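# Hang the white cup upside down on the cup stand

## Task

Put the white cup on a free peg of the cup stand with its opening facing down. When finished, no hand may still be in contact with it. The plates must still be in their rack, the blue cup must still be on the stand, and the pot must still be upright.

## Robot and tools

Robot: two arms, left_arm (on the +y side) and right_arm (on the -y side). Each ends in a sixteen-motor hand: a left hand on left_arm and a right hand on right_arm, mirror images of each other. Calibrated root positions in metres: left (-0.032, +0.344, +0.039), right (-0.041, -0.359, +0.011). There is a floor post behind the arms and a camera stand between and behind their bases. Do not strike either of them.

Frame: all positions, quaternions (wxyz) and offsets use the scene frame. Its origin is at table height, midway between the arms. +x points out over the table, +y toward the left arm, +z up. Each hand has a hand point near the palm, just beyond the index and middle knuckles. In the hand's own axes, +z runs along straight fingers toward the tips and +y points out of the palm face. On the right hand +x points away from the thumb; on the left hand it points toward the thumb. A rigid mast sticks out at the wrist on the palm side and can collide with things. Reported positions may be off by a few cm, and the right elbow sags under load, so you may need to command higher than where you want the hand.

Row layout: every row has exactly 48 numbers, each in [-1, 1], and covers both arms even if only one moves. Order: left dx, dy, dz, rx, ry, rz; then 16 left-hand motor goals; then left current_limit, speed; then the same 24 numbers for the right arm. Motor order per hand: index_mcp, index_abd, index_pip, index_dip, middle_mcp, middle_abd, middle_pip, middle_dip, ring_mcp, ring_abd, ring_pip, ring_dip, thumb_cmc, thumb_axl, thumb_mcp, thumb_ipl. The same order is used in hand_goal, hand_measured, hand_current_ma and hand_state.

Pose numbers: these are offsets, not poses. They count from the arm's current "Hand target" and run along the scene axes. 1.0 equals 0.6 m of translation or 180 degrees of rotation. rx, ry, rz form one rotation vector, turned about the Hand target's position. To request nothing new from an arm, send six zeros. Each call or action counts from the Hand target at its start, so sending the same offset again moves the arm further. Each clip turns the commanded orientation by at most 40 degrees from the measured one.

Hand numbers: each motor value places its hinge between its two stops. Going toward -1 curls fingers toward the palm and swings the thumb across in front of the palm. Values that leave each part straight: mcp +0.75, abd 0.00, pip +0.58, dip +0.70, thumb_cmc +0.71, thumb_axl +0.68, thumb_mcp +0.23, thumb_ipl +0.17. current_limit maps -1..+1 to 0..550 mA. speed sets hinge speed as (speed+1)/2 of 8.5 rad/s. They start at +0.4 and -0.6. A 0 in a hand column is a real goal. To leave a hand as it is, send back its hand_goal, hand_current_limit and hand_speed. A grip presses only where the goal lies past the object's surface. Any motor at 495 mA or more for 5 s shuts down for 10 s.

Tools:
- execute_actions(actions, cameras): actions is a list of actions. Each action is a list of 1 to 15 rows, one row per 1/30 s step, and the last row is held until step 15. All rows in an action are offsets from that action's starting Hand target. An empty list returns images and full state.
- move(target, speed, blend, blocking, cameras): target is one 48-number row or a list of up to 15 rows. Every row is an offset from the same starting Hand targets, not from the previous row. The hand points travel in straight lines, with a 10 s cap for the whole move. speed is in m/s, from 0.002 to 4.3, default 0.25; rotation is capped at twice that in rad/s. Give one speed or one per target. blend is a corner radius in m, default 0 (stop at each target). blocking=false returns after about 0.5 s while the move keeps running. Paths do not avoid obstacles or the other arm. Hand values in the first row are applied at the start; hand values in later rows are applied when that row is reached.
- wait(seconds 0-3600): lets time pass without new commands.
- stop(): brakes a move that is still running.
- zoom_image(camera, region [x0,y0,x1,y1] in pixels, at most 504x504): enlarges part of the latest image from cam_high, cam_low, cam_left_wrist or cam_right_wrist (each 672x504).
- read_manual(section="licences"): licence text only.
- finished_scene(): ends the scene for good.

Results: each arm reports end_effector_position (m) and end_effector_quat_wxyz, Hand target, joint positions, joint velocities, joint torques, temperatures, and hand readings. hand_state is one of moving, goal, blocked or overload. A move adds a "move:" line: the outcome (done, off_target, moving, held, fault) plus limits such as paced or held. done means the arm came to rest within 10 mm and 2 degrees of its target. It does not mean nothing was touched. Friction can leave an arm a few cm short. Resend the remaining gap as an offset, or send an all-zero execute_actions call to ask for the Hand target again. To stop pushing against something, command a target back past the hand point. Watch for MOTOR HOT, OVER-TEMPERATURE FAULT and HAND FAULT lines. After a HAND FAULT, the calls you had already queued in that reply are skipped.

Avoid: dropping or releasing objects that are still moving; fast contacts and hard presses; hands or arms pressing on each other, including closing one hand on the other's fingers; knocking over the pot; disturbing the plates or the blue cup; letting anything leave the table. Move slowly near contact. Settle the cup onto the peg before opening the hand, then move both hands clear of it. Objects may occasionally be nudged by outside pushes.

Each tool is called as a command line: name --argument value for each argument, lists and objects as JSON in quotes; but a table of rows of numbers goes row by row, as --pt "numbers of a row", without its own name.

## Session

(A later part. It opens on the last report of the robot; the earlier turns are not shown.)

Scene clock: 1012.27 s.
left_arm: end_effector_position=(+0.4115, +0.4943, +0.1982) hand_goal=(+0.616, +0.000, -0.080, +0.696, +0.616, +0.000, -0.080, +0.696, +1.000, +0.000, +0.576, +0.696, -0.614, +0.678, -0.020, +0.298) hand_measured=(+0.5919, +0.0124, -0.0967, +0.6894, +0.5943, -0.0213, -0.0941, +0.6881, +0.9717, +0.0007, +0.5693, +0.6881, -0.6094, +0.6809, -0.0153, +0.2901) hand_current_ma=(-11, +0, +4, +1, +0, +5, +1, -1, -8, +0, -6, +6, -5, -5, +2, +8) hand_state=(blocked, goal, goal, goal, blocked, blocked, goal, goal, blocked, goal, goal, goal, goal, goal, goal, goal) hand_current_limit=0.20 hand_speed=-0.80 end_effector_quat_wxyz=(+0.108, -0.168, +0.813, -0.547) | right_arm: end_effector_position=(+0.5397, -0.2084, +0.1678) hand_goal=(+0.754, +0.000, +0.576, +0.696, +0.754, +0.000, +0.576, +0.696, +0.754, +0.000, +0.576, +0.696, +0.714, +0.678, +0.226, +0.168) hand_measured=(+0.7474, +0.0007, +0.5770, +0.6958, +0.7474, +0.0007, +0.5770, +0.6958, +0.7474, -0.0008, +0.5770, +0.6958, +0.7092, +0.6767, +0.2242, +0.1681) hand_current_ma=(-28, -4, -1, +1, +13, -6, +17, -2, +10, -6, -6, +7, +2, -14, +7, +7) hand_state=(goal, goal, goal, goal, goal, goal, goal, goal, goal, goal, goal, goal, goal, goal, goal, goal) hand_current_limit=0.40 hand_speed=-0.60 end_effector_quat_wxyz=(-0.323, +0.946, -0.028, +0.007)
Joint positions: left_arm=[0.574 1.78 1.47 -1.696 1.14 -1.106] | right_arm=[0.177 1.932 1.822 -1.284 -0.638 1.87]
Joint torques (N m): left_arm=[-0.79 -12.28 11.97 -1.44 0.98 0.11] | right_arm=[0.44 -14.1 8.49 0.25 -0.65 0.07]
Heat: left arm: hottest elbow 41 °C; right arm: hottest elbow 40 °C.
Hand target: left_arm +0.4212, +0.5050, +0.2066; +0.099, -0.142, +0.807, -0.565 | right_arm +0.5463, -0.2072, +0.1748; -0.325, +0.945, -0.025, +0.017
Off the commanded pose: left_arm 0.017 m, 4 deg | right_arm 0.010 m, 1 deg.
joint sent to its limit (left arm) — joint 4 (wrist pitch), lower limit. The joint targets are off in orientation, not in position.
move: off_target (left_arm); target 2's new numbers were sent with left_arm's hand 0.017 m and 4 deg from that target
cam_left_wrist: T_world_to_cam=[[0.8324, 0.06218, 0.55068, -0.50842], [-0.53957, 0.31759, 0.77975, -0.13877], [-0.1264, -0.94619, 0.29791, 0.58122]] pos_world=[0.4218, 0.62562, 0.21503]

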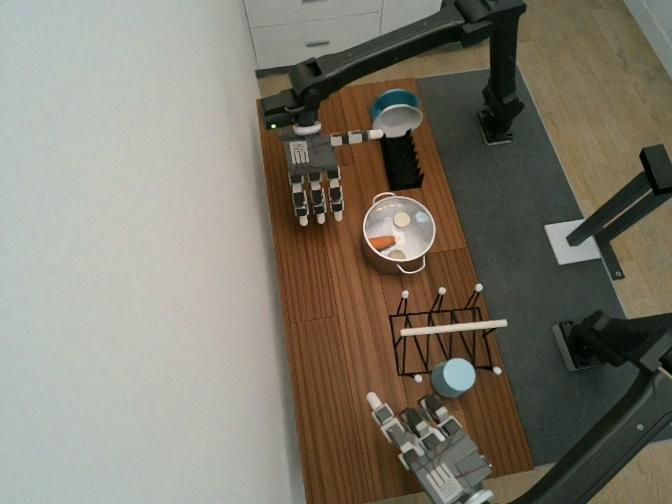

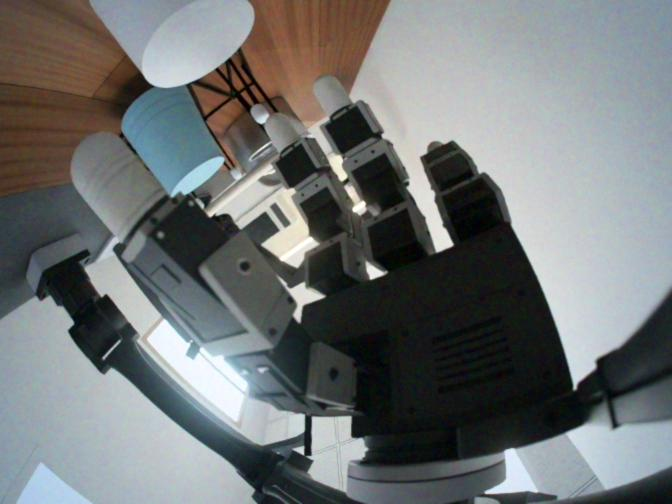

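move --target '[0.0013, -0.0033, -0.061, 0, 0, 0.0167, 0.616, 0, -0.08, 0.696, 0.616, 0, -0.08, 0.696, 1.0, 0, 0.576, 0.696, -0.614, 0.677, -0.02, 0.297, 0.2, -0.8, 0,0,0,0,0,0, 0.754, 0, 0.576, 0.696, 0.754, 0, 0.576, 0.696, 0.754, 0, 0.576, 0.696, 0.714, 0.678, 0.226, 0.168, 0.4, -0.6]' --cameras '["cam_left_wrist"]' --speed 0.12

zoom_image --camera "cam_left_wrist" --region '[60, 0, 480, 300]'

Scene clock: 1038.83 s.
left_arm: end_effector_position=(+0.4198, +0.4967, +0.1715) hand_goal=(+0.616, +0.000, -0.080, +0.696, +0.616, +0.000, -0.080, +0.696, +1.000, +0.000, +0.576, +0.696, -0.614, +0.678, -0.020, +0.298) hand_measured=(+0.5919, +0.0109, -0.0967, +0.6894, +0.5943, -0.0213, -0.0941, +0.6881, +0.9705, -0.0008, +0.5680, +0.6869, -0.6057, +0.6820, -0.0153, +0.2901) hand_current_ma=(-18, -4, +2, +7, +0, +2, -1, -7, -11, +3, +0, +4, -11, -5, +5, +7) hand_state=(blocked, goal, goal, goal, blocked, blocked, goal, goal, blocked, goal, goal, goal, goal, goal, goal, goal) hand_current_limit=0.20 hand_speed=-0.80 end_effector_quat_wxyz=(+0.109, -0.163, +0.804, -0.562) | right_arm: end_effector_position=(+0.5397, -0.2084, +0.1678) hand_goal=(+0.754, +0.000, +0.576, +0.696, +0.754, +0.000, +0.576, +0.696, +0.754, +0.000, +0.576, +0.696, +0.714, +0.678, +0.226, +0.168) hand_measured=(+0.7474, +0.0007, +0.5770, +0.6958, +0.7462, +0.0007, +0.5770, +0.6958, +0.7474, +0.0007, +0.5757, +0.6958, +0.7092, +0.6777, +0.2242, +0.1672) hand_current_ma=(-17, -6, +12, +0, +4, -22, +14, -12, -3, -3, +4, +11, -4, -8, +10, +7) hand_state=(goal, goal, goal, goal, goal, goal, goal, goal, goal, goal, goal, goal, goal, goal, goal, goal) hand_current_limit=0.40 hand_speed=-0.60 end_effector_quat_wxyz=(-0.323, +0.946, -0.028, +0.007)
Joint positions: left_arm=[0.578 1.845 1.47 -1.696 1.166 -1.043] | right_arm=[0.177 1.932 1.822 -1.284 -0.638 1.87]
Joint torques (N m): left_arm=[-0.62 -12.81 9.03 -1.22 0.98 0.09] | right_arm=[-0.09 -14.15 8.64 0.17 -0.67 0.07]
Heat: left arm: hottest elbow 43 °C; right arm: hottest elbow 40 °C.
Hand target: left_arm +0.4220, +0.5030, +0.1701; +0.114, -0.163, +0.803, -0.562 | right_arm +0.5463, -0.2072, +0.1748; -0.325, +0.945, -0.025, +0.017
Off the commanded pose: left_arm 0.007 m, 1 deg | right_arm 0.010 m, 1 deg.
move: done
cam_left_wrist: T_world_to_cam=[[0.82554, 0.07428, 0.55943, -0.50538], [-0.54734, 0.34688, 0.76164, -0.12244], [-0.13748, -0.93497, 0.32702, 0.58656]] pos_world=[0.43083, 0.62842, 0.18416]

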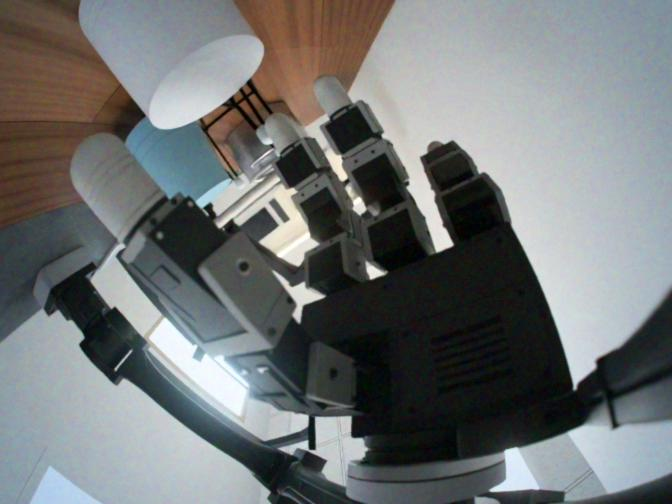

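Scaled by 1.200 from the camera's image (finer frame: 960x720).

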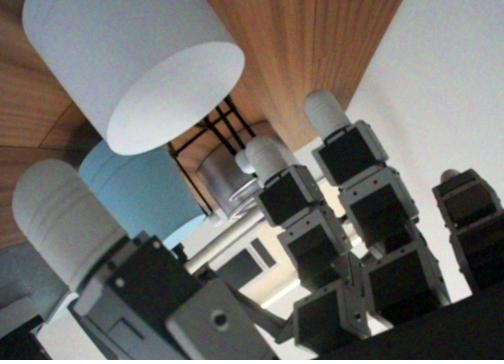

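move --target '[0.0, 0.0067, -0.085, 0, 0, 0, 0.616, 0, -0.08, 0.696, 0.616, 0, -0.08, 0.696, 1.0, 0, 0.576, 0.696, -0.614, 0.677, -0.02, 0.297, 0.2, -0.8, 0,0,0,0,0,0, 0.754, 0, 0.576, 0.696, 0.754, 0, 0.576, 0.696, 0.754, 0, 0.576, 0.696, 0.714, 0.678, 0.226, 0.168, 0.4, -0.6]' --cameras '["cam_left_wrist"]' --speed 0.1

zoom_image --camera "cam_left_wrist" --region '[60, 0, 480, 300]'

Scene clock: 1053.00 s.
left_arm: end_effector_position=(+0.4213, +0.5014, +0.1260) hand_goal=(+0.616, +0.000, -0.080, +0.696, +0.616, +0.000, -0.080, +0.696, +1.000, +0.000, +0.576, +0.696, -0.614, +0.678, -0.020, +0.298) hand_measured=(+0.5919, +0.0124, -0.0954, +0.6881, +0.5943, -0.0198, -0.0941, +0.6894, +0.9717, +0.0007, +0.5680, +0.6881, -0.6069, +0.6820, -0.0163, +0.2901) hand_current_ma=(-17, -3, +5, +6, +1, +5, -1, -6, -6, +8, -3, +11, -10, +0, +2, +4) hand_state=(blocked, goal, goal, goal, blocked, blocked, goal, goal, blocked, goal, goal, goal, goal, goal, goal, goal) hand_current_limit=0.20 hand_speed=-0.80 end_effector_quat_wxyz=(+0.108, -0.164, +0.803, -0.563) | right_arm: end_effector_position=(+0.5397, -0.2084, +0.1678) hand_goal=(+0.754, +0.000, +0.576, +0.696, +0.754, +0.000, +0.576, +0.696, +0.754, +0.000, +0.576, +0.696, +0.714, +0.678, +0.226, +0.168) hand_measured=(+0.7474, -0.0008, +0.5770, +0.6958, +0.7462, -0.0008, +0.5757, +0.6958, +0.7474, -0.0008, +0.5770, +0.6958, +0.7104, +0.6777, +0.2242, +0.1681) hand_current_ma=(+2, -3, +1, +8, +16, -2, +10, +1, +2, +7, -12, +17, +4, +5, -3, +4) hand_state=(goal, goal, goal, goal, goal, goal, goal, goal, goal, goal, goal, goal, goal, goal, goal, goal) hand_current_limit=0.40 hand_speed=-0.60 end_effector_quat_wxyz=(-0.323, +0.946, -0.028, +0.007)
Joint positions: left_arm=[0.584 1.908 1.431 -1.612 1.166 -1.027] | right_arm=[0.177 1.932 1.822 -1.284 -0.638 1.87]
Joint torques (N m): left_arm=[-0.62 -13.16 7.56 -0.51 0.85 0.11] | right_arm=[0.38 -14.1 8.61 0.23 -0.63 0.08]
Heat: left arm: hottest elbow 42 °C; right arm: hottest elbow 40 °C.
Hand target: left_arm +0.4219, +0.5070, +0.1191; +0.114, -0.163, +0.803, -0.562 | right_arm +0.5463, -0.2072, +0.1748; -0.325, +0.945, -0.025, +0.017
Off the commanded pose: left_arm 0.009 m, 1 deg | right_arm 0.010 m, 1 deg.
move: done
cam_left_wrist: T_world_to_cam=[[0.82613, 0.07804, 0.55805, -0.48354], [-0.5469, 0.34951, 0.76075, -0.08996], [-0.13568, -0.93368, 0.33142, 0.6041]] pos_world=[0.43223, 0.63321, 0.13806]

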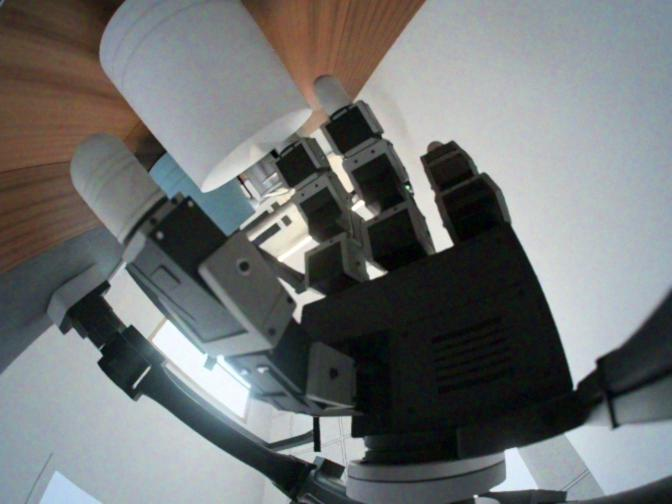

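Scaled by 1.200 from the camera's image (finer frame: 960x720).

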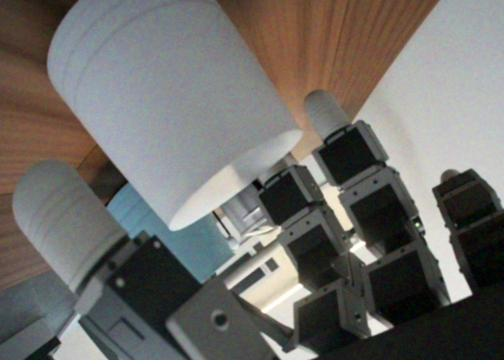

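move --target '[0.0, 0.004, -0.05, 0, 0, 0, 0.616, 0, -0.08, 0.696, 0.616, 0, -0.08, 0.696, 1.0, 0, 0.576, 0.696, -0.614, 0.677, -0.02, 0.297, 0.2, -0.8, 0,0,0,0,0,0, 0.754, 0, 0.576, 0.696, 0.754, 0, 0.576, 0.696, 0.754, 0, 0.576, 0.696, 0.714, 0.678, 0.226, 0.168, 0.4, -0.6]' --cameras '["cam_left_wrist"]' --speed 0.1

zoom_image --camera "cam_left_wrist" --region '[60, 0, 480, 300]'

Scene clock: 1063.27 s.
left_arm: end_effector_position=(+0.4220, +0.5039, +0.0965) hand_goal=(+0.616, +0.000, -0.080, +0.696, +0.616, +0.000, -0.080, +0.696, +1.000, +0.000, +0.576, +0.696, -0.614, +0.678, -0.020, +0.298) hand_measured=(+0.5907, +0.0124, -0.0954, +0.6881, +0.5943, -0.0198, -0.0954, +0.6894, +0.9705, +0.0007, +0.5680, +0.6881, -0.6057, +0.6820, -0.0163, +0.2901) hand_current_ma=(-13, -1, +4, +4, +5, +6, -3, -2, -14, +7, +2, +2, -7, -3, +4, +6) hand_state=(blocked, goal, goal, goal, blocked, blocked, goal, goal, blocked, goal, goal, goal, goal, goal, goal, goal) hand_current_limit=0.20 hand_speed=-0.80 end_effector_quat_wxyz=(+0.109, -0.164, +0.802, -0.564) | right_arm: end_effector_position=(+0.5397, -0.2084, +0.1678) hand_goal=(+0.754, +0.000, +0.576, +0.696, +0.754, +0.000, +0.576, +0.696, +0.754, +0.000, +0.576, +0.696, +0.714, +0.678, +0.226, +0.168) hand_measured=(+0.7474, -0.0008, +0.5770, +0.6958, +0.7462, -0.0008, +0.5757, +0.6958, +0.7474, -0.0008, +0.5770, +0.6958, +0.7092, +0.6767, +0.2242, +0.1681) hand_current_ma=(-9, -17, +15, +0, +5, +1, +7, +3, +10, +6, -10, +13, +4, -1, -9, -2) hand_state=(goal, goal, goal, goal, goal, goal, goal, goal, goal, goal, goal, goal, goal, goal, goal, goal) hand_current_limit=0.40 hand_speed=-0.60 end_effector_quat_wxyz=(-0.323, +0.946, -0.028, +0.007)
Joint positions: left_arm=[0.588 1.951 1.41 -1.555 1.166 -1.019] | right_arm=[0.177 1.932 1.822 -1.284 -0.638 1.87]
Joint torques (N m): left_arm=[-0.62 -13.33 7.21 -0.46 0.77 0.11] | right_arm=[0.32 -14.1 8.68 0.27 -0.65 0.06]
Heat: left arm: hottest elbow 41 °C; right arm: hottest elbow 40 °C.
Hand target: left_arm +0.4219, +0.5094, +0.0891; +0.114, -0.163, +0.803, -0.562 | right_arm +0.5463, -0.2072, +0.1748; -0.325, +0.945, -0.025, +0.017
Off the commanded pose: left_arm 0.009 m, 1 deg | right_arm 0.010 m, 1 deg.
move: done
cam_left_wrist: T_world_to_cam=[[0.82529, 0.0795, 0.55909, -0.46831], [-0.54829, 0.34982, 0.75961, -0.06751], [-0.13519, -0.93344, 0.33229, 0.61585]] pos_world=[0.43273, 0.63571, 0.10847]

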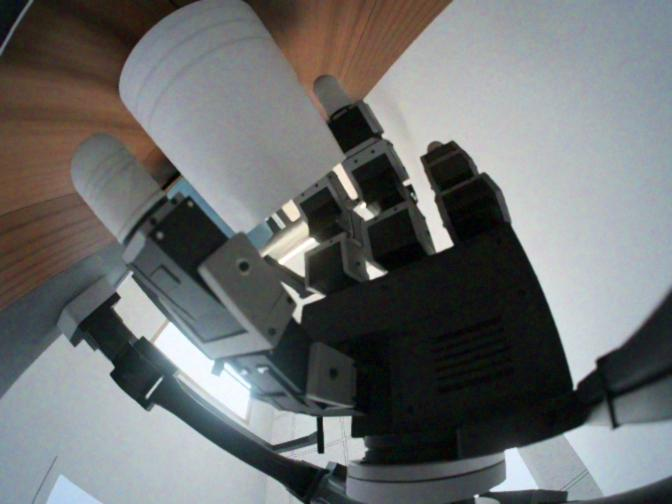

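Scaled by 1.200 from the camera's image (finer frame: 960x720).

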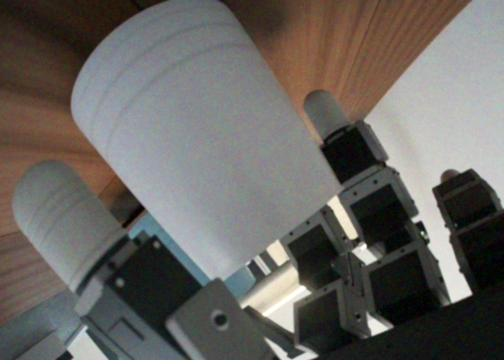

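move --target '[0.0, 0.0, 0.0, 0, 0, 0, 0.43, 0, -0.08, 0.696, 0.40, 0, -0.08, 0.696, 1.0, 0, 0.576, 0.696, -0.614, 0.677, -0.19, 0.297, -0.2, -0.92, 0,0,0,0,0,0, 0.754, 0, 0.576, 0.696, 0.754, 0, 0.576, 0.696, 0.754, 0, 0.576, 0.696, 0.714, 0.678, 0.226, 0.168, 0.4, -0.6]' --cameras '["cam_left_wrist"]'

zoom_image --camera "cam_left_wrist" --region '[60, 0, 480, 300]'

Scene clock: 1071.43 s.
left_arm: end_effector_position=(+0.4220, +0.5040, +0.0965) hand_goal=(+0.430, +0.000, -0.080, +0.696, +0.400, +0.000, -0.080, +0.696, +1.000, +0.000, +0.576, +0.696, -0.614, +0.678, -0.190, +0.298) hand_measured=(+0.4170, +0.0124, -0.0877, +0.6983, +0.3856, -0.0198, -0.0954, +0.6894, +0.9717, +0.0007, +0.5680, +0.6881, -0.6057, +0.6820, -0.1766, +0.2910) hand_current_ma=(-9, -1, +7, +5, +3, +2, +1, -4, -5, +4, -4, +8, -10, +0, +1, +8) hand_state=(goal, goal, goal, goal, goal, blocked, goal, goal, blocked, goal, goal, goal, goal, goal, goal, goal) hand_current_limit=-0.20 hand_speed=-0.92 end_effector_quat_wxyz=(+0.109, -0.164, +0.802, -0.564) | right_arm: end_effector_position=(+0.5397, -0.2084, +0.1678) hand_goal=(+0.754, +0.000, +0.576, +0.696, +0.754, +0.000, +0.576, +0.696, +0.754, +0.000, +0.576, +0.696, +0.714, +0.678, +0.226, +0.168) hand_measured=(+0.7474, -0.0008, +0.5770, +0.6958, +0.7474, -0.0008, +0.5770, +0.6958, +0.7462, +0.0007, +0.5770, +0.6958, +0.7092, +0.6777, +0.2242, +0.1672) hand_current_ma=(-9, +2, -1, -3, +6, -2, +3, -1, +8, +15, -8, +8, +4, -1, +8, +3) hand_state=(goal, goal, goal, goal, goal, goal, goal, goal, goal, goal, goal, goal, goal, goal, goal, goal) hand_current_limit=0.40 hand_speed=-0.60 end_effector_quat_wxyz=(-0.323, +0.946, -0.028, +0.007)
Joint positions: left_arm=[0.588 1.951 1.41 -1.555 1.166 -1.019] | right_arm=[0.177 1.932 1.822 -1.284 -0.638 1.87]
Joint torques (N m): left_arm=[-0.62 -13.33 7.24 -0.51 0.76 0.11] | right_arm=[0.44 -13.68 8.58 0.21 -0.65 0.11]
Heat: left arm: hottest elbow 40 °C; right arm: hottest elbow 40 °C.
Hand target: left_arm +0.4220, +0.5095, +0.0891; +0.114, -0.163, +0.803, -0.562 | right_arm +0.5463, -0.2072, +0.1748; -0.325, +0.945, -0.025, +0.017
Off the commanded pose: left_arm 0.009 m, 1 deg | right_arm 0.010 m, 1 deg.
move: done
cam_left_wrist: T_world_to_cam=[[0.82513, 0.07934, 0.55934, -0.46818], [-0.5485, 0.34964, 0.75954, -0.06733], [-0.1353, -0.93352, 0.33202, 0.61608]] pos_world=[0.43274, 0.63581, 0.10847]

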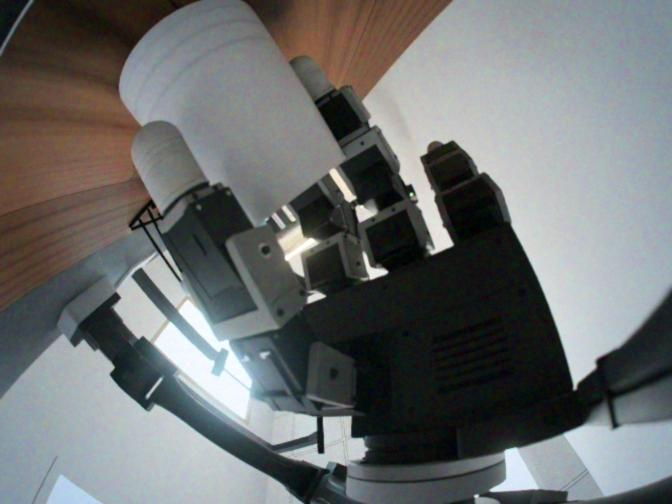

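Scaled by 1.200 from the camera's image (finer frame: 960x720).

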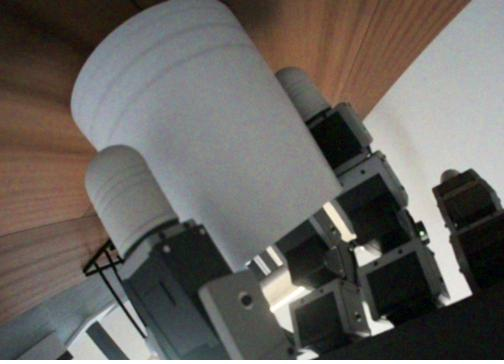

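move --target '[0.0, 0.0, 0.0, 0, 0, 0, 0.37, 0, -0.08, 0.696, 0.32, 0, -0.08, 0.696, 1.0, 0, 0.576, 0.696, -0.614, 0.677, -0.30, 0.297, -0.2, -0.94, 0,0,0,0,0,0, 0.754, 0, 0.576, 0.696, 0.754, 0, 0.576, 0.696, 0.754, 0, 0.576, 0.696, 0.714, 0.678, 0.226, 0.168, 0.4, -0.6]' --cameras '["cam_left_wrist"]'

zoom_image --camera "cam_left_wrist" --region '[60, 0, 480, 300]'

Scene clock: 1079.77 s.
left_arm: end_effector_position=(+0.4220, +0.5040, +0.0965) hand_goal=(+0.370, +0.000, -0.080, +0.696, +0.320, +0.000, -0.080, +0.696, +1.000, +0.000, +0.576, +0.696, -0.614, +0.678, -0.300, +0.298) hand_measured=(+0.3881, +0.0139, -0.0761, +0.6983, +0.3471, -0.0213, -0.0774, +0.6983, +0.9717, +0.0007, +0.5693, +0.6881, -0.6057, +0.6820, -0.2132, +0.3015) hand_current_ma=(+3, -2, +13, +7, +8, +6, +4, +0, -7, +2, -6, +6, -7, -3, +32, +10) hand_state=(goal, goal, goal, goal, blocked, blocked, goal, goal, blocked, goal, goal, goal, goal, goal, moving, goal) hand_current_limit=-0.20 hand_speed=-0.94 end_effector_quat_wxyz=(+0.109, -0.164, +0.802, -0.564) | right_arm: end_effector_position=(+0.5397, -0.2084, +0.1678) hand_goal=(+0.754, +0.000, +0.576, +0.696, +0.754, +0.000, +0.576, +0.696, +0.754, +0.000, +0.576, +0.696, +0.714, +0.678, +0.226, +0.168) hand_measured=(+0.7474, -0.0008, +0.5770, +0.6958, +0.7474, +0.0007, +0.5770, +0.6958, +0.7474, +0.0007, +0.5770, +0.6958, +0.7104, +0.6777, +0.2242, +0.1681) hand_current_ma=(-7, -3, +15, +4, +10, -8, +4, -1, +17, +9, +2, +5, -1, -14, -2, -3) hand_state=(goal, goal, goal, goal, goal, goal, goal, goal, goal, goal, goal, goal, goal, goal, goal, goal) hand_current_limit=0.40 hand_speed=-0.60 end_effector_quat_wxyz=(-0.323, +0.946, -0.028, +0.007)
Joint positions: left_arm=[0.588 1.951 1.41 -1.555 1.166 -1.019] | right_arm=[0.177 1.932 1.822 -1.284 -0.638 1.87]
Joint torques (N m): left_arm=[-0.62 -13.33 7.23 -0.51 0.75 0.11] | right_arm=[-0.15 -13.98 8.62 0.25 -0.67 0.07]
Heat: left arm: hottest elbow 40 °C; right arm: hottest elbow 40 °C.
Hand target: left_arm +0.4220, +0.5095, +0.0891; +0.114, -0.163, +0.803, -0.562 | right_arm +0.5463, -0.2072, +0.1748; -0.325, +0.945, -0.025, +0.017
Off the commanded pose: left_arm 0.009 m, 1 deg | right_arm 0.010 m, 1 deg.
move: done
cam_left_wrist: T_world_to_cam=[[0.82513, 0.07934, 0.55934, -0.46818], [-0.5485, 0.34964, 0.75954, -0.06733], [-0.1353, -0.93352, 0.33202, 0.61608]] pos_world=[0.43274, 0.63581, 0.10847]

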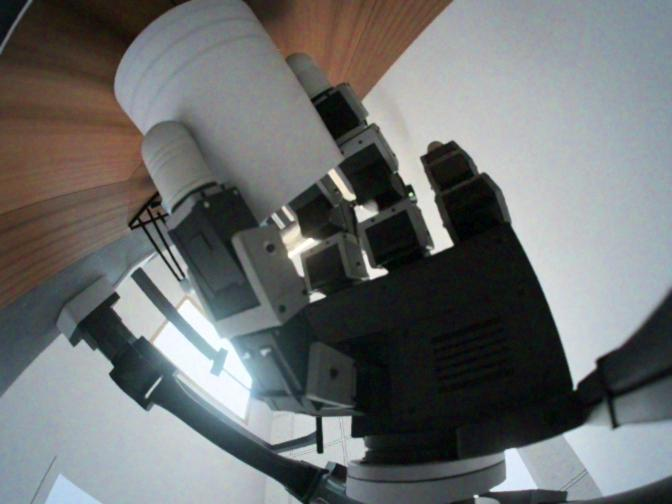

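Scaled by 1.200 from the camera's image (finer frame: 960x720).

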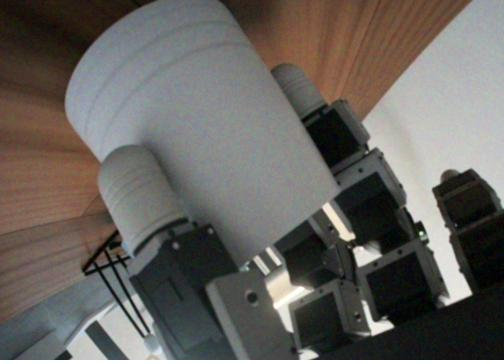

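move --target '[0.0, 0.0, 0.0, 0, 0, 0, 0.21, 0, -0.15, 0.66, 0.17, 0, -0.15, 0.66, 1.0, 0, 0.576, 0.696, -0.614, 0.677, -0.50, 0.22, 0.3, -0.92, 0,0,0,0,0,0, 0.754, 0, 0.576, 0.696, 0.754, 0, 0.576, 0.696, 0.754, 0, 0.576, 0.696, 0.714, 0.678, 0.226, 0.168, 0.4, -0.6]' --cameras '["cam_left_wrist"]'

zoom_image --camera "cam_left_wrist" --region '[60, 0, 480, 300]'

Scene clock: 1096.73 s.
left_arm: end_effector_position=(+0.4220, +0.5040, +0.0965) hand_goal=(+0.210, +0.000, -0.150, +0.660, +0.170, +0.000, -0.150, +0.660, +1.000, +0.000, +0.576, +0.696, -0.614, +0.678, -0.500, +0.220) hand_measured=(+0.3856, +0.0139, -0.0749, +0.6945, +0.3422, -0.0198, -0.0761, +0.6869, +0.9717, +0.0007, +0.5680, +0.6881, -0.6057, +0.6820, -0.2152, +0.3101) hand_current_ma=(+76, -1, +36, +16, +95, +3, +31, -1, -2, +5, -3, +4, -4, -4, +167, +64) hand_state=(moving, goal, blocked, blocked, moving, blocked, blocked, blocked, blocked, goal, goal, goal, goal, goal, moving, blocked) hand_current_limit=0.30 hand_speed=-0.92 end_effector_quat_wxyz=(+0.109, -0.164, +0.802, -0.564) | right_arm: end_effector_position=(+0.5397, -0.2084, +0.1678) hand_goal=(+0.754, +0.000, +0.576, +0.696, +0.754, +0.000, +0.576, +0.696, +0.754, +0.000, +0.576, +0.696, +0.714, +0.678, +0.226, +0.168) hand_measured=(+0.7474, -0.0008, +0.5757, +0.6958, +0.7462, +0.0007, +0.5770, +0.6958, +0.7474, +0.0007, +0.5770, +0.6958, +0.7092, +0.6777, +0.2242, +0.1681) hand_current_ma=(-18, -5, +3, -2, +3, -6, +7, -4, +23, +4, +10, +19, -3, -6, -5, +9) hand_state=(goal, goal, goal, goal, goal, goal, goal, goal, goal, goal, goal, goal, goal, goal, goal, goal) hand_current_limit=0.40 hand_speed=-0.60 end_effector_quat_wxyz=(-0.323, +0.946, -0.028, +0.007)
Joint positions: left_arm=[0.588 1.951 1.41 -1.555 1.166 -1.019] | right_arm=[0.177 1.932 1.822 -1.284 -0.638 1.87]
Joint torques (N m): left_arm=[-0.67 -13.33 7.24 -0.5 0.77 0.11] | right_arm=[0.91 -13.63 8.51 0.21 -0.63 0.05]
Motor temperatures (°C): left_arm=[28 35 38 27 31 29] | right_arm=[25 35 40 26 28 28]
Heat: left arm: hottest elbow 38 °C; right arm: hottest elbow 40 °C.
Hand target: left_arm +0.4220, +0.5095, +0.0891; +0.114, -0.163, +0.803, -0.562 | right_arm +0.5463, -0.2072, +0.1748; -0.325, +0.945, -0.025, +0.017
Off the commanded pose: left_arm 0.009 m, 1 deg | right_arm 0.010 m, 1 deg.
move: done
cam_left_wrist: T_world_to_cam=[[0.82513, 0.07934, 0.55934, -0.46818], [-0.5485, 0.34964, 0.75954, -0.06733], [-0.1353, -0.93352, 0.33202, 0.61608]] pos_world=[0.43274, 0.63581, 0.10847]

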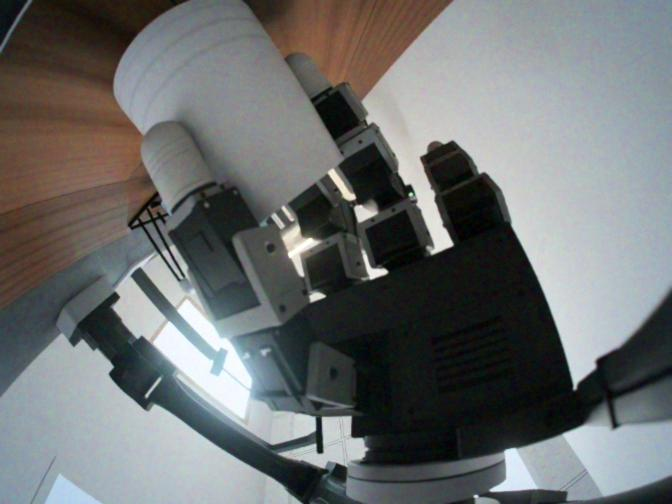

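Scaled by 1.200 from the camera's image (finer frame: 960x720).

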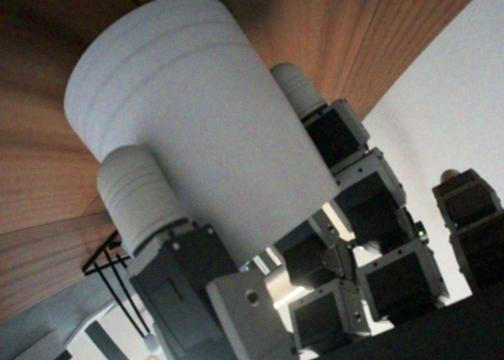

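move --target '[0.008, 0.0, 0.18, 0, 0, 0, 0.21, 0, -0.15, 0.66, 0.17, 0, -0.15, 0.66, 1.0, 0, 0.576, 0.696, -0.614, 0.677, -0.50, 0.22, 0.3, -0.92, 0,0,0,0,0,0, 0.754, 0, 0.576, 0.696, 0.754, 0, 0.576, 0.696, 0.754, 0, 0.576, 0.696, 0.714, 0.678, 0.226, 0.168, 0.4, -0.6]' --cameras '["cam_left_wrist", "cam_high", "cam_low"]' --speed 0.1

zoom_image --camera "cam_left_wrist" --region '[60, 0, 480, 300]'

Scene clock: 1106.67 s.
left_arm: end_effector_position=(+0.4196, +0.5029, +0.1789) hand_goal=(+0.210, +0.000, -0.150, +0.660, +0.170, +0.000, -0.150, +0.660, +1.000, +0.000, +0.576, +0.696, -0.614, +0.678, -0.500, +0.220) hand_measured=(+0.3736, +0.0139, -0.0749, +0.6958, +0.3374, -0.0228, -0.0761, +0.6869, +0.9717, +0.0021, +0.5680, +0.6881, -0.6019, +0.6820, -0.2152, +0.3120) hand_current_ma=(+93, +0, +31, +18, +109, +3, +33, +4, -10, +8, -3, +4, -5, -2, +310, +66) hand_state=(blocked, goal, blocked, blocked, blocked, blocked, blocked, blocked, blocked, goal, goal, goal, goal, goal, blocked, blocked) hand_current_limit=0.30 hand_speed=-0.92 end_effector_quat_wxyz=(+0.112, -0.173, +0.803, -0.559) | right_arm: end_effector_position=(+0.5397, -0.2084, +0.1678) hand_goal=(+0.754, +0.000, +0.576, +0.696, +0.754, +0.000, +0.576, +0.696, +0.754, +0.000, +0.576, +0.696, +0.714, +0.678, +0.226, +0.168) hand_measured=(+0.7474, -0.0008, +0.5770, +0.6958, +0.7462, +0.0007, +0.5770, +0.6958, +0.7474, -0.0008, +0.5770, +0.6958, +0.7104, +0.6777, +0.2242, +0.1672) hand_current_ma=(-12, -8, +9, +8, -2, -2, +2, +9, -4, -6, -2, +9, +8, -3, +4, +12) hand_state=(goal, goal, goal, goal, goal, goal, goal, goal, goal, goal, goal, goal, goal, goal, goal, goal) hand_current_limit=0.40 hand_speed=-0.60 end_effector_quat_wxyz=(-0.323, +0.946, -0.028, +0.007)
Joint positions: left_arm=[0.588 1.837 1.482 -1.695 1.166 -1.07] | right_arm=[0.177 1.932 1.822 -1.284 -0.638 1.87]
Joint torques (N m): left_arm=[-1.26 -14.62 11.63 -1.59 0.84 -0.19] | right_arm=[0.26 -14.15 8.68 0.32 -0.65 0.11]
Heat: left arm: hottest elbow 38 °C; right arm: hottest elbow 40 °C.
Hand target: left_arm +0.4268, +0.5095, +0.1971; +0.114, -0.163, +0.803, -0.562 | right_arm +0.5463, -0.2072, +0.1748; -0.325, +0.945, -0.025, +0.017
Off the commanded pose: left_arm 0.021 m, 1 deg | right_arm 0.010 m, 1 deg.
joint sent to its limit (left arm) — joint 4 (wrist pitch), lower limit. The joint targets still meet the commanded pose.
move: off_target (left_arm)
cam_left_wrist: T_world_to_cam=[[0.82708, 0.08981, 0.55487, -0.5175], [-0.54985, 0.33409, 0.76553, -0.12345], [-0.11662, -0.93825, 0.32571, 0.58302]] pos_world=[0.42813, 0.63474, 0.19176]
Images, in order (width x height): cam_high 672x504, cam_low 672x504, cam_left_wrist 672x504.

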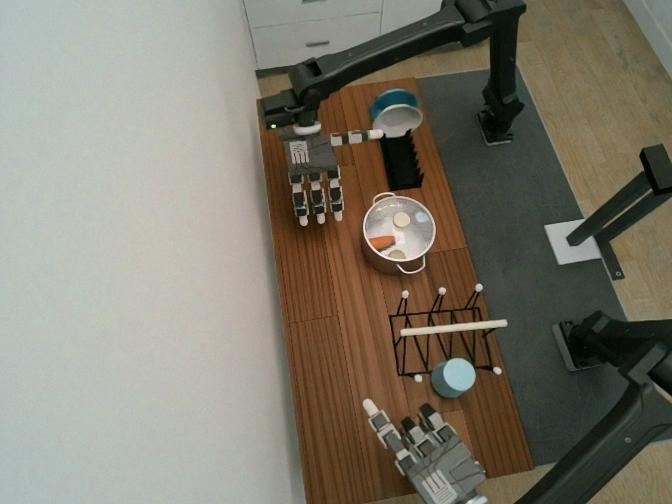

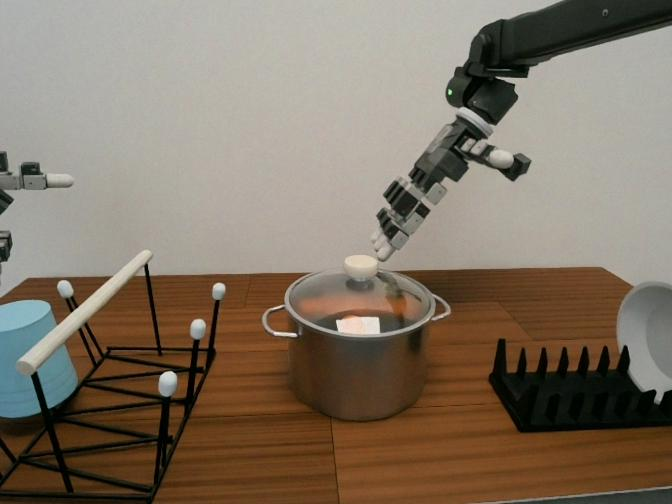

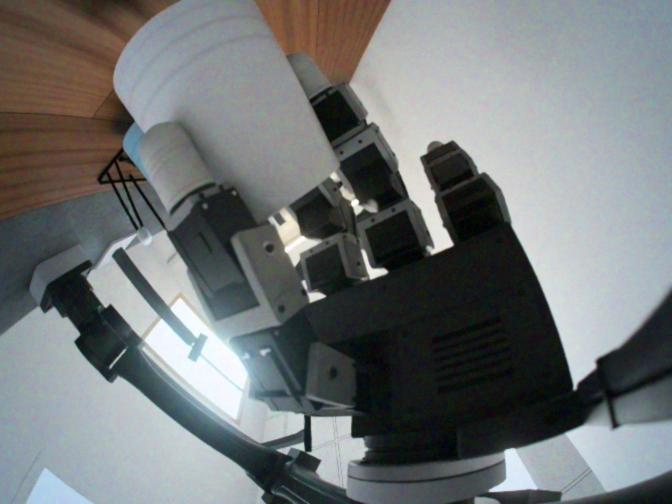

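Scaled by 1.200 from the camera's image (finer frame: 960x720).

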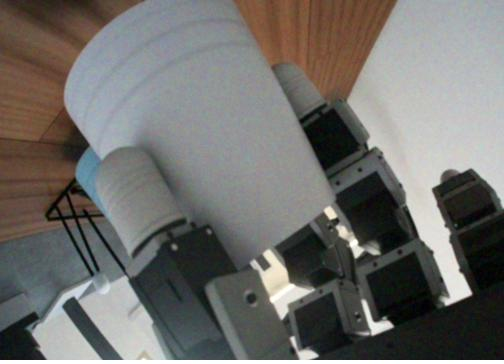

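move --pt "-0.0047 -0.0075 0.1465 0 0 0.028 0.21 0 -0.15 0.66 0.17 0 -0.15 0.66 1.0 0 0.576 0.696 -0.614 0.677 -0.50 0.22 0.3 -0.92 0 0 0 0 0 0 0.754 0 0.576 0.696 0.754 0 0.576 0.696 0.754 0 0.576 0.696 0.714 0.678 0.226 0.168 0.4 -0.6" --pt "-0.0097 -0.2325 0.1465 0 0 -0.0167 0.21 0 -0.15 0.66 0.17 0 -0.15 0.66 1.0 0 0.576 0.696 -0.614 0.677 -0.50 0.22 0.3 -0.92 0 0 0 0 0 0 0.754 0 0.576 0.696 0.754 0 0.576 0.696 0.754 0 0.576 0.696 0.714 0.678 0.226 0.168 0.4 -0.6" --cameras '["cam_left_wrist", "cam_high", "cam_low"]' --speed 0.12 --blend '[0.02, 0]'

zoom_image --camera "cam_left_wrist" --region '[60, 0, 480, 300]'

zoom_image --camera "cam_high" --region '[350, 290, 500, 440]'

zoom_image --camera "cam_low" --region '[0, 130, 250, 430]'

Scene clock: 1149.40 s.
left_arm: end_effector_position=(+0.4225, +0.3724, +0.2783) hand_goal=(+0.210, +0.000, -0.150, +0.660, +0.170, +0.000, -0.150, +0.660, +1.000, +0.000, +0.576, +0.696, -0.614, +0.678, -0.500, +0.220) hand_measured=(+0.3736, +0.0153, -0.0749, +0.6945, +0.3362, -0.0228, -0.0761, +0.6869, +0.9717, +0.0124, +0.5680, +0.6881, -0.6007, +0.6820, -0.2142, +0.3120) hand_current_ma=(+96, +2, +34, +17, +110, +6, +29, +1, -11, +8, -2, +7, -6, -5, +308, +69) hand_state=(blocked, goal, blocked, blocked, blocked, blocked, blocked, blocked, blocked, goal, goal, goal, goal, goal, blocked, blocked) hand_current_limit=0.30 hand_speed=-0.92 end_effector_quat_wxyz=(+0.094, -0.144, +0.807, -0.565) | right_arm: end_effector_position=(+0.5397, -0.2084, +0.1678) hand_goal=(+0.754, +0.000, +0.576, +0.696, +0.754, +0.000, +0.576, +0.696, +0.754, +0.000, +0.576, +0.696, +0.714, +0.678, +0.226, +0.168) hand_measured=(+0.7462, -0.0008, +0.5757, +0.6958, +0.7462, -0.0008, +0.5770, +0.6958, +0.7474, -0.0008, +0.5770, +0.6958, +0.7092, +0.6777, +0.2252, +0.1681) hand_current_ma=(-14, +1, -12, +15, +10, -1, -1, +4, +14, +4, +3, +9, +4, -6, -4, -4) hand_state=(goal, goal, goal, goal, goal, goal, goal, goal, goal, goal, goal, goal, goal, goal, goal, goal) hand_current_limit=0.40 hand_speed=-0.60 end_effector_quat_wxyz=(-0.323, +0.946, -0.028, +0.007)
Joint positions: left_arm=[0.344 1.566 1.415 -1.474 1.22 -1.525] | right_arm=[0.177 1.932 1.822 -1.284 -0.638 1.87]
Joint torques (N m): left_arm=[-1.73 -12.28 9.21 0.32 1.09 -0.11] | right_arm=[0.38 -13.92 8.57 0.14 -0.66 0.12]
Heat: left arm: hottest elbow 41 °C; right arm: hottest elbow 40 °C.
Hand target: left_arm +0.4210, +0.3699, +0.2851; +0.099, -0.142, +0.807, -0.565 | right_arm +0.5463, -0.2072, +0.1748; -0.325, +0.945, -0.025, +0.017
Off the commanded pose: left_arm 0.007 m, 1 deg | right_arm 0.010 m, 1 deg.
move: done
cam_left_wrist: T_world_to_cam=[[0.82903, 0.03501, 0.5581, -0.54464], [-0.52829, 0.37625, 0.76115, -0.17807], [-0.18334, -0.92586, 0.33042, 0.45075]] pos_world=[0.44009, 0.50339, 0.29056]
Images, in order (width x height): cam_high 672x504, cam_low 672x504, cam_left_wrist 672x504.

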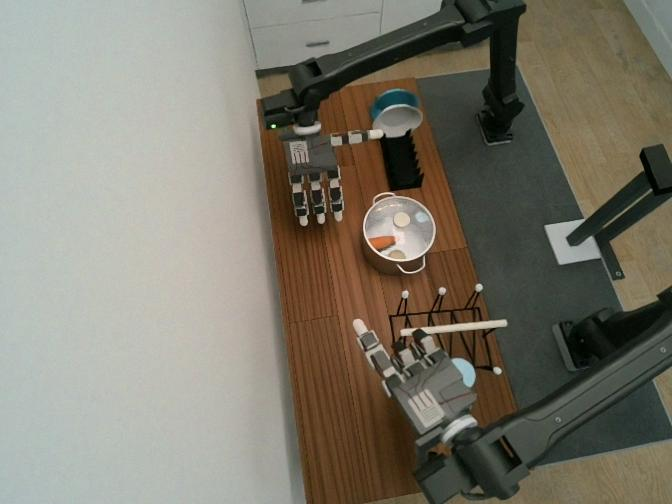

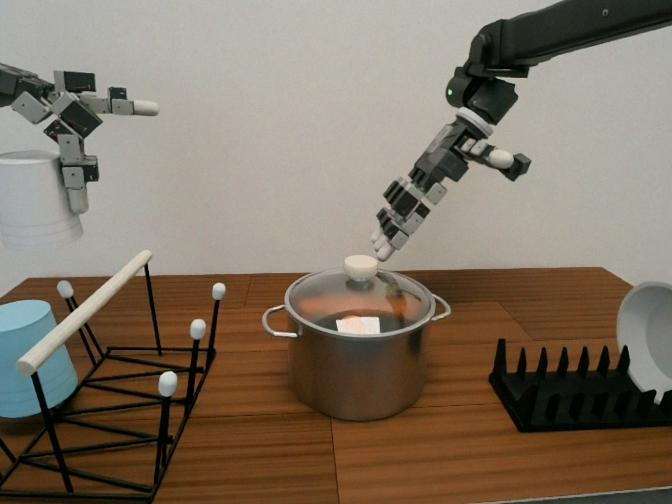

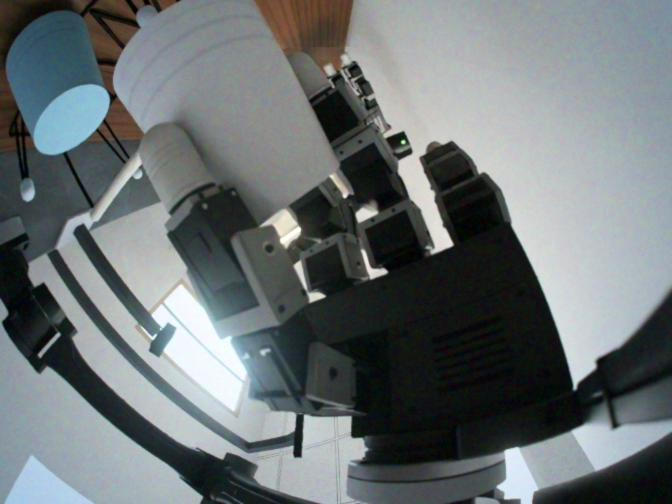

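Scaled by 1.200 from the camera's image (finer frame: 960x720).

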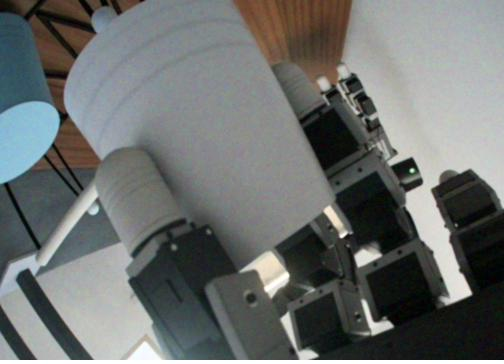

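Scaled by 3.360.

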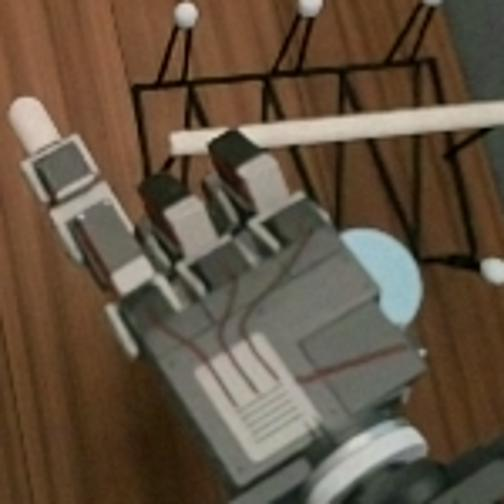

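Scaled by 1.680.

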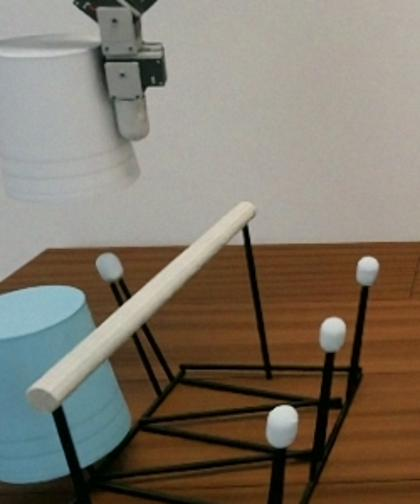

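move --target '[-0.0092, -0.0148, -0.1, 0, 0, 0, 0.21, 0, -0.15, 0.66, 0.17, 0, -0.15, 0.66, 1.0, 0, 0.576, 0.696, -0.614, 0.677, -0.50, 0.22, 0.3, -0.92, 0,0,0,0,0,0, 0.754, 0, 0.576, 0.696, 0.754, 0, 0.576, 0.696, 0.754, 0, 0.576, 0.696, 0.714, 0.678, 0.226, 0.168, 0.4, -0.6]' --cameras '["cam_left_wrist", "cam_high", "cam_low"]' --speed 0.1

zoom_image --camera "cam_high" --region '[350, 290, 500, 440]'

zoom_image --camera "cam_low" --region '[0, 130, 250, 430]'

Scene clock: 1222.57 s.
left_arm: end_effector_position=(+0.4155, +0.3658, +0.2223) hand_goal=(+0.210, +0.000, -0.150, +0.660, +0.170, +0.000, -0.150, +0.660, +1.000, +0.000, +0.576, +0.696, -0.614, +0.678, -0.500, +0.220) hand_measured=(+0.3748, +0.0153, -0.0749, +0.6958, +0.3374, -0.0228, -0.0761, +0.6869, +0.9717, +0.0124, +0.5680, +0.6881, -0.6007, +0.6830, -0.2142, +0.3120) hand_current_ma=(+91, -2, +34, +16, +108, +0, +33, +1, -4, +13, -2, +7, -5, -3, +309, +69) hand_state=(blocked, goal, blocked, blocked, blocked, blocked, blocked, blocked, blocked, goal, goal, goal, goal, goal, blocked, blocked) hand_current_limit=0.30 hand_speed=-0.92 end_effector_quat_wxyz=(+0.099, -0.144, +0.807, -0.564) | right_arm: end_effector_position=(+0.5397, -0.2084, +0.1678) hand_goal=(+0.754, +0.000, +0.576, +0.696, +0.754, +0.000, +0.576, +0.696, +0.754, +0.000, +0.576, +0.696, +0.714, +0.678, +0.226, +0.168) hand_measured=(+0.7474, +0.0007, +0.5770, +0.6958, +0.7462, -0.0008, +0.5770, +0.6958, +0.7474, +0.0007, +0.5770, +0.6958, +0.7104, +0.6777, +0.2252, +0.1672) hand_current_ma=(-15, +2, +13, +3, +4, -4, +4, +7, +0, -12, +1, +13, +6, +5, -13, +9) hand_state=(goal, goal, goal, goal, goal, goal, goal, goal, goal, goal, goal, goal, goal, goal, goal, goal) hand_current_limit=0.40 hand_speed=-0.60 end_effector_quat_wxyz=(-0.323, +0.946, -0.028, +0.007)
Joint positions: left_arm=[0.336 1.562 1.261 -1.276 1.22 -1.566] | right_arm=[0.177 1.932 1.822 -1.284 -0.638 1.87]
Joint torques (N m): left_arm=[-2.26 -11.52 8.88 0.38 1.09 -0.13] | right_arm=[-0.5 -13.86 8.51 0.1 -0.61 0.04]
Heat: left arm: hottest elbow 39 °C; right arm: hottest elbow 41 °C.
Hand target: left_arm +0.4154, +0.3610, +0.2251; +0.099, -0.142, +0.807, -0.565 | right_arm +0.5463, -0.2072, +0.1748; -0.325, +0.945, -0.025, +0.017
Off the commanded pose: left_arm 0.006 m, 0 deg | right_arm 0.010 m, 1 deg.
move: done
cam_left_wrist: T_world_to_cam=[[0.82411, 0.03819, 0.56514, -0.50802], [-0.53698, 0.37017, 0.75804, -0.13003], [-0.18024, -0.92818, 0.32557, 0.46259]] pos_world=[0.43222, 0.4969, 0.23506]
Images, in order (width x height): cam_high 672x504, cam_low 672x504, cam_left_wrist 672x504.

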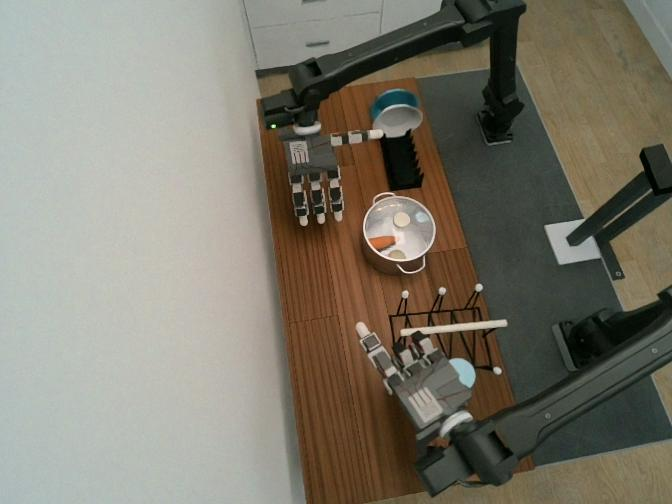

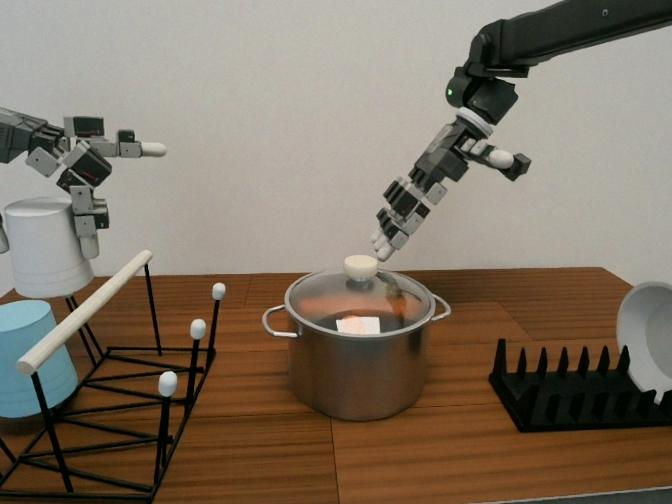

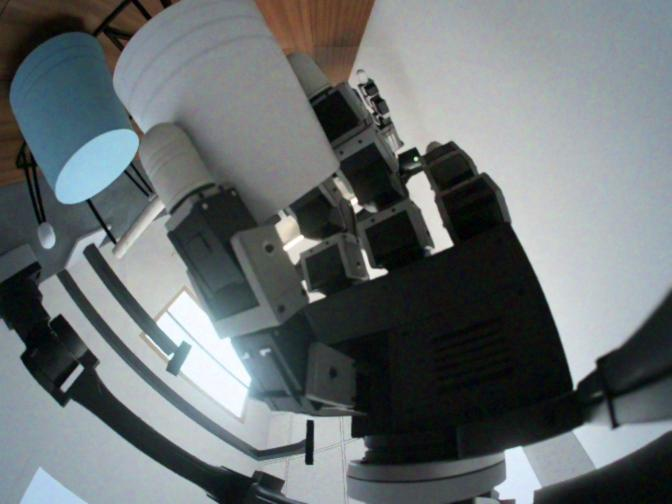

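Scaled by 3.360.

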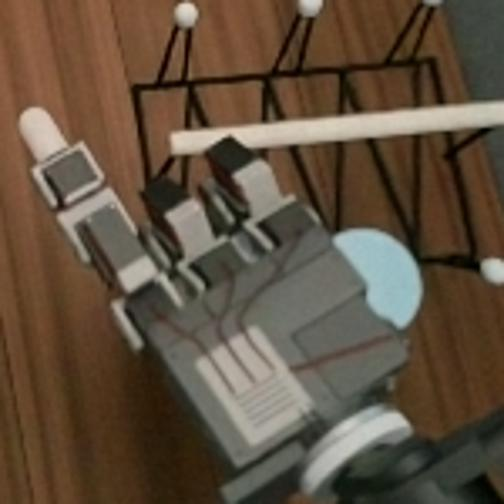

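Scaled by 1.680.

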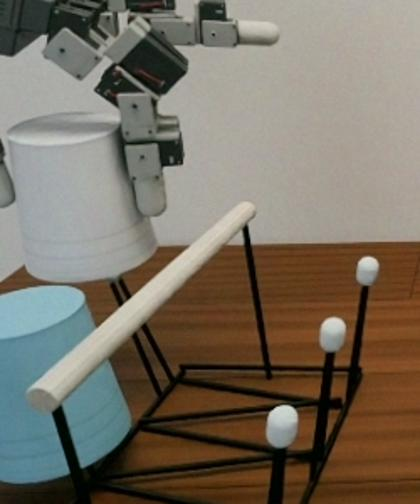

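zoom_image --camera "cam_low" --region '[0, 180, 130, 320]'

zoom_image --camera "cam_left_wrist" --region '[0, 0, 300, 260]'

Scaled by 3.600.

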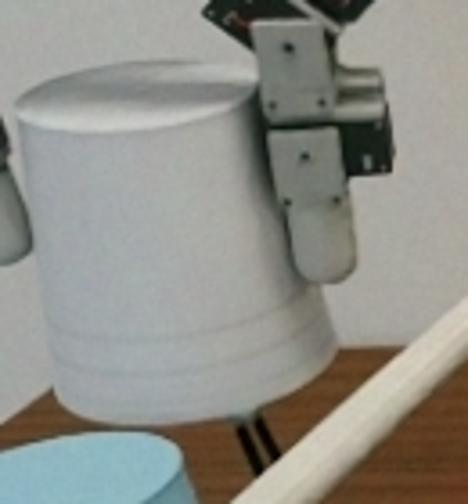

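Scaled by 1.680 from the camera's image (finer frame: 960x720).

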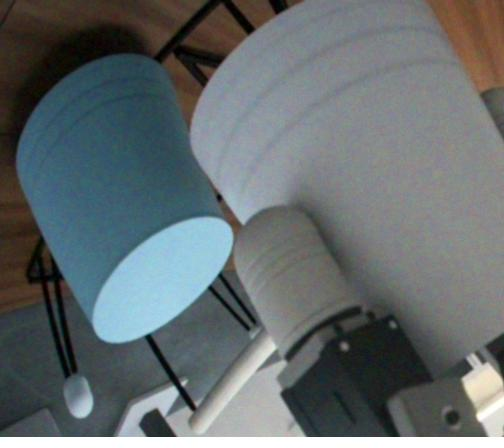

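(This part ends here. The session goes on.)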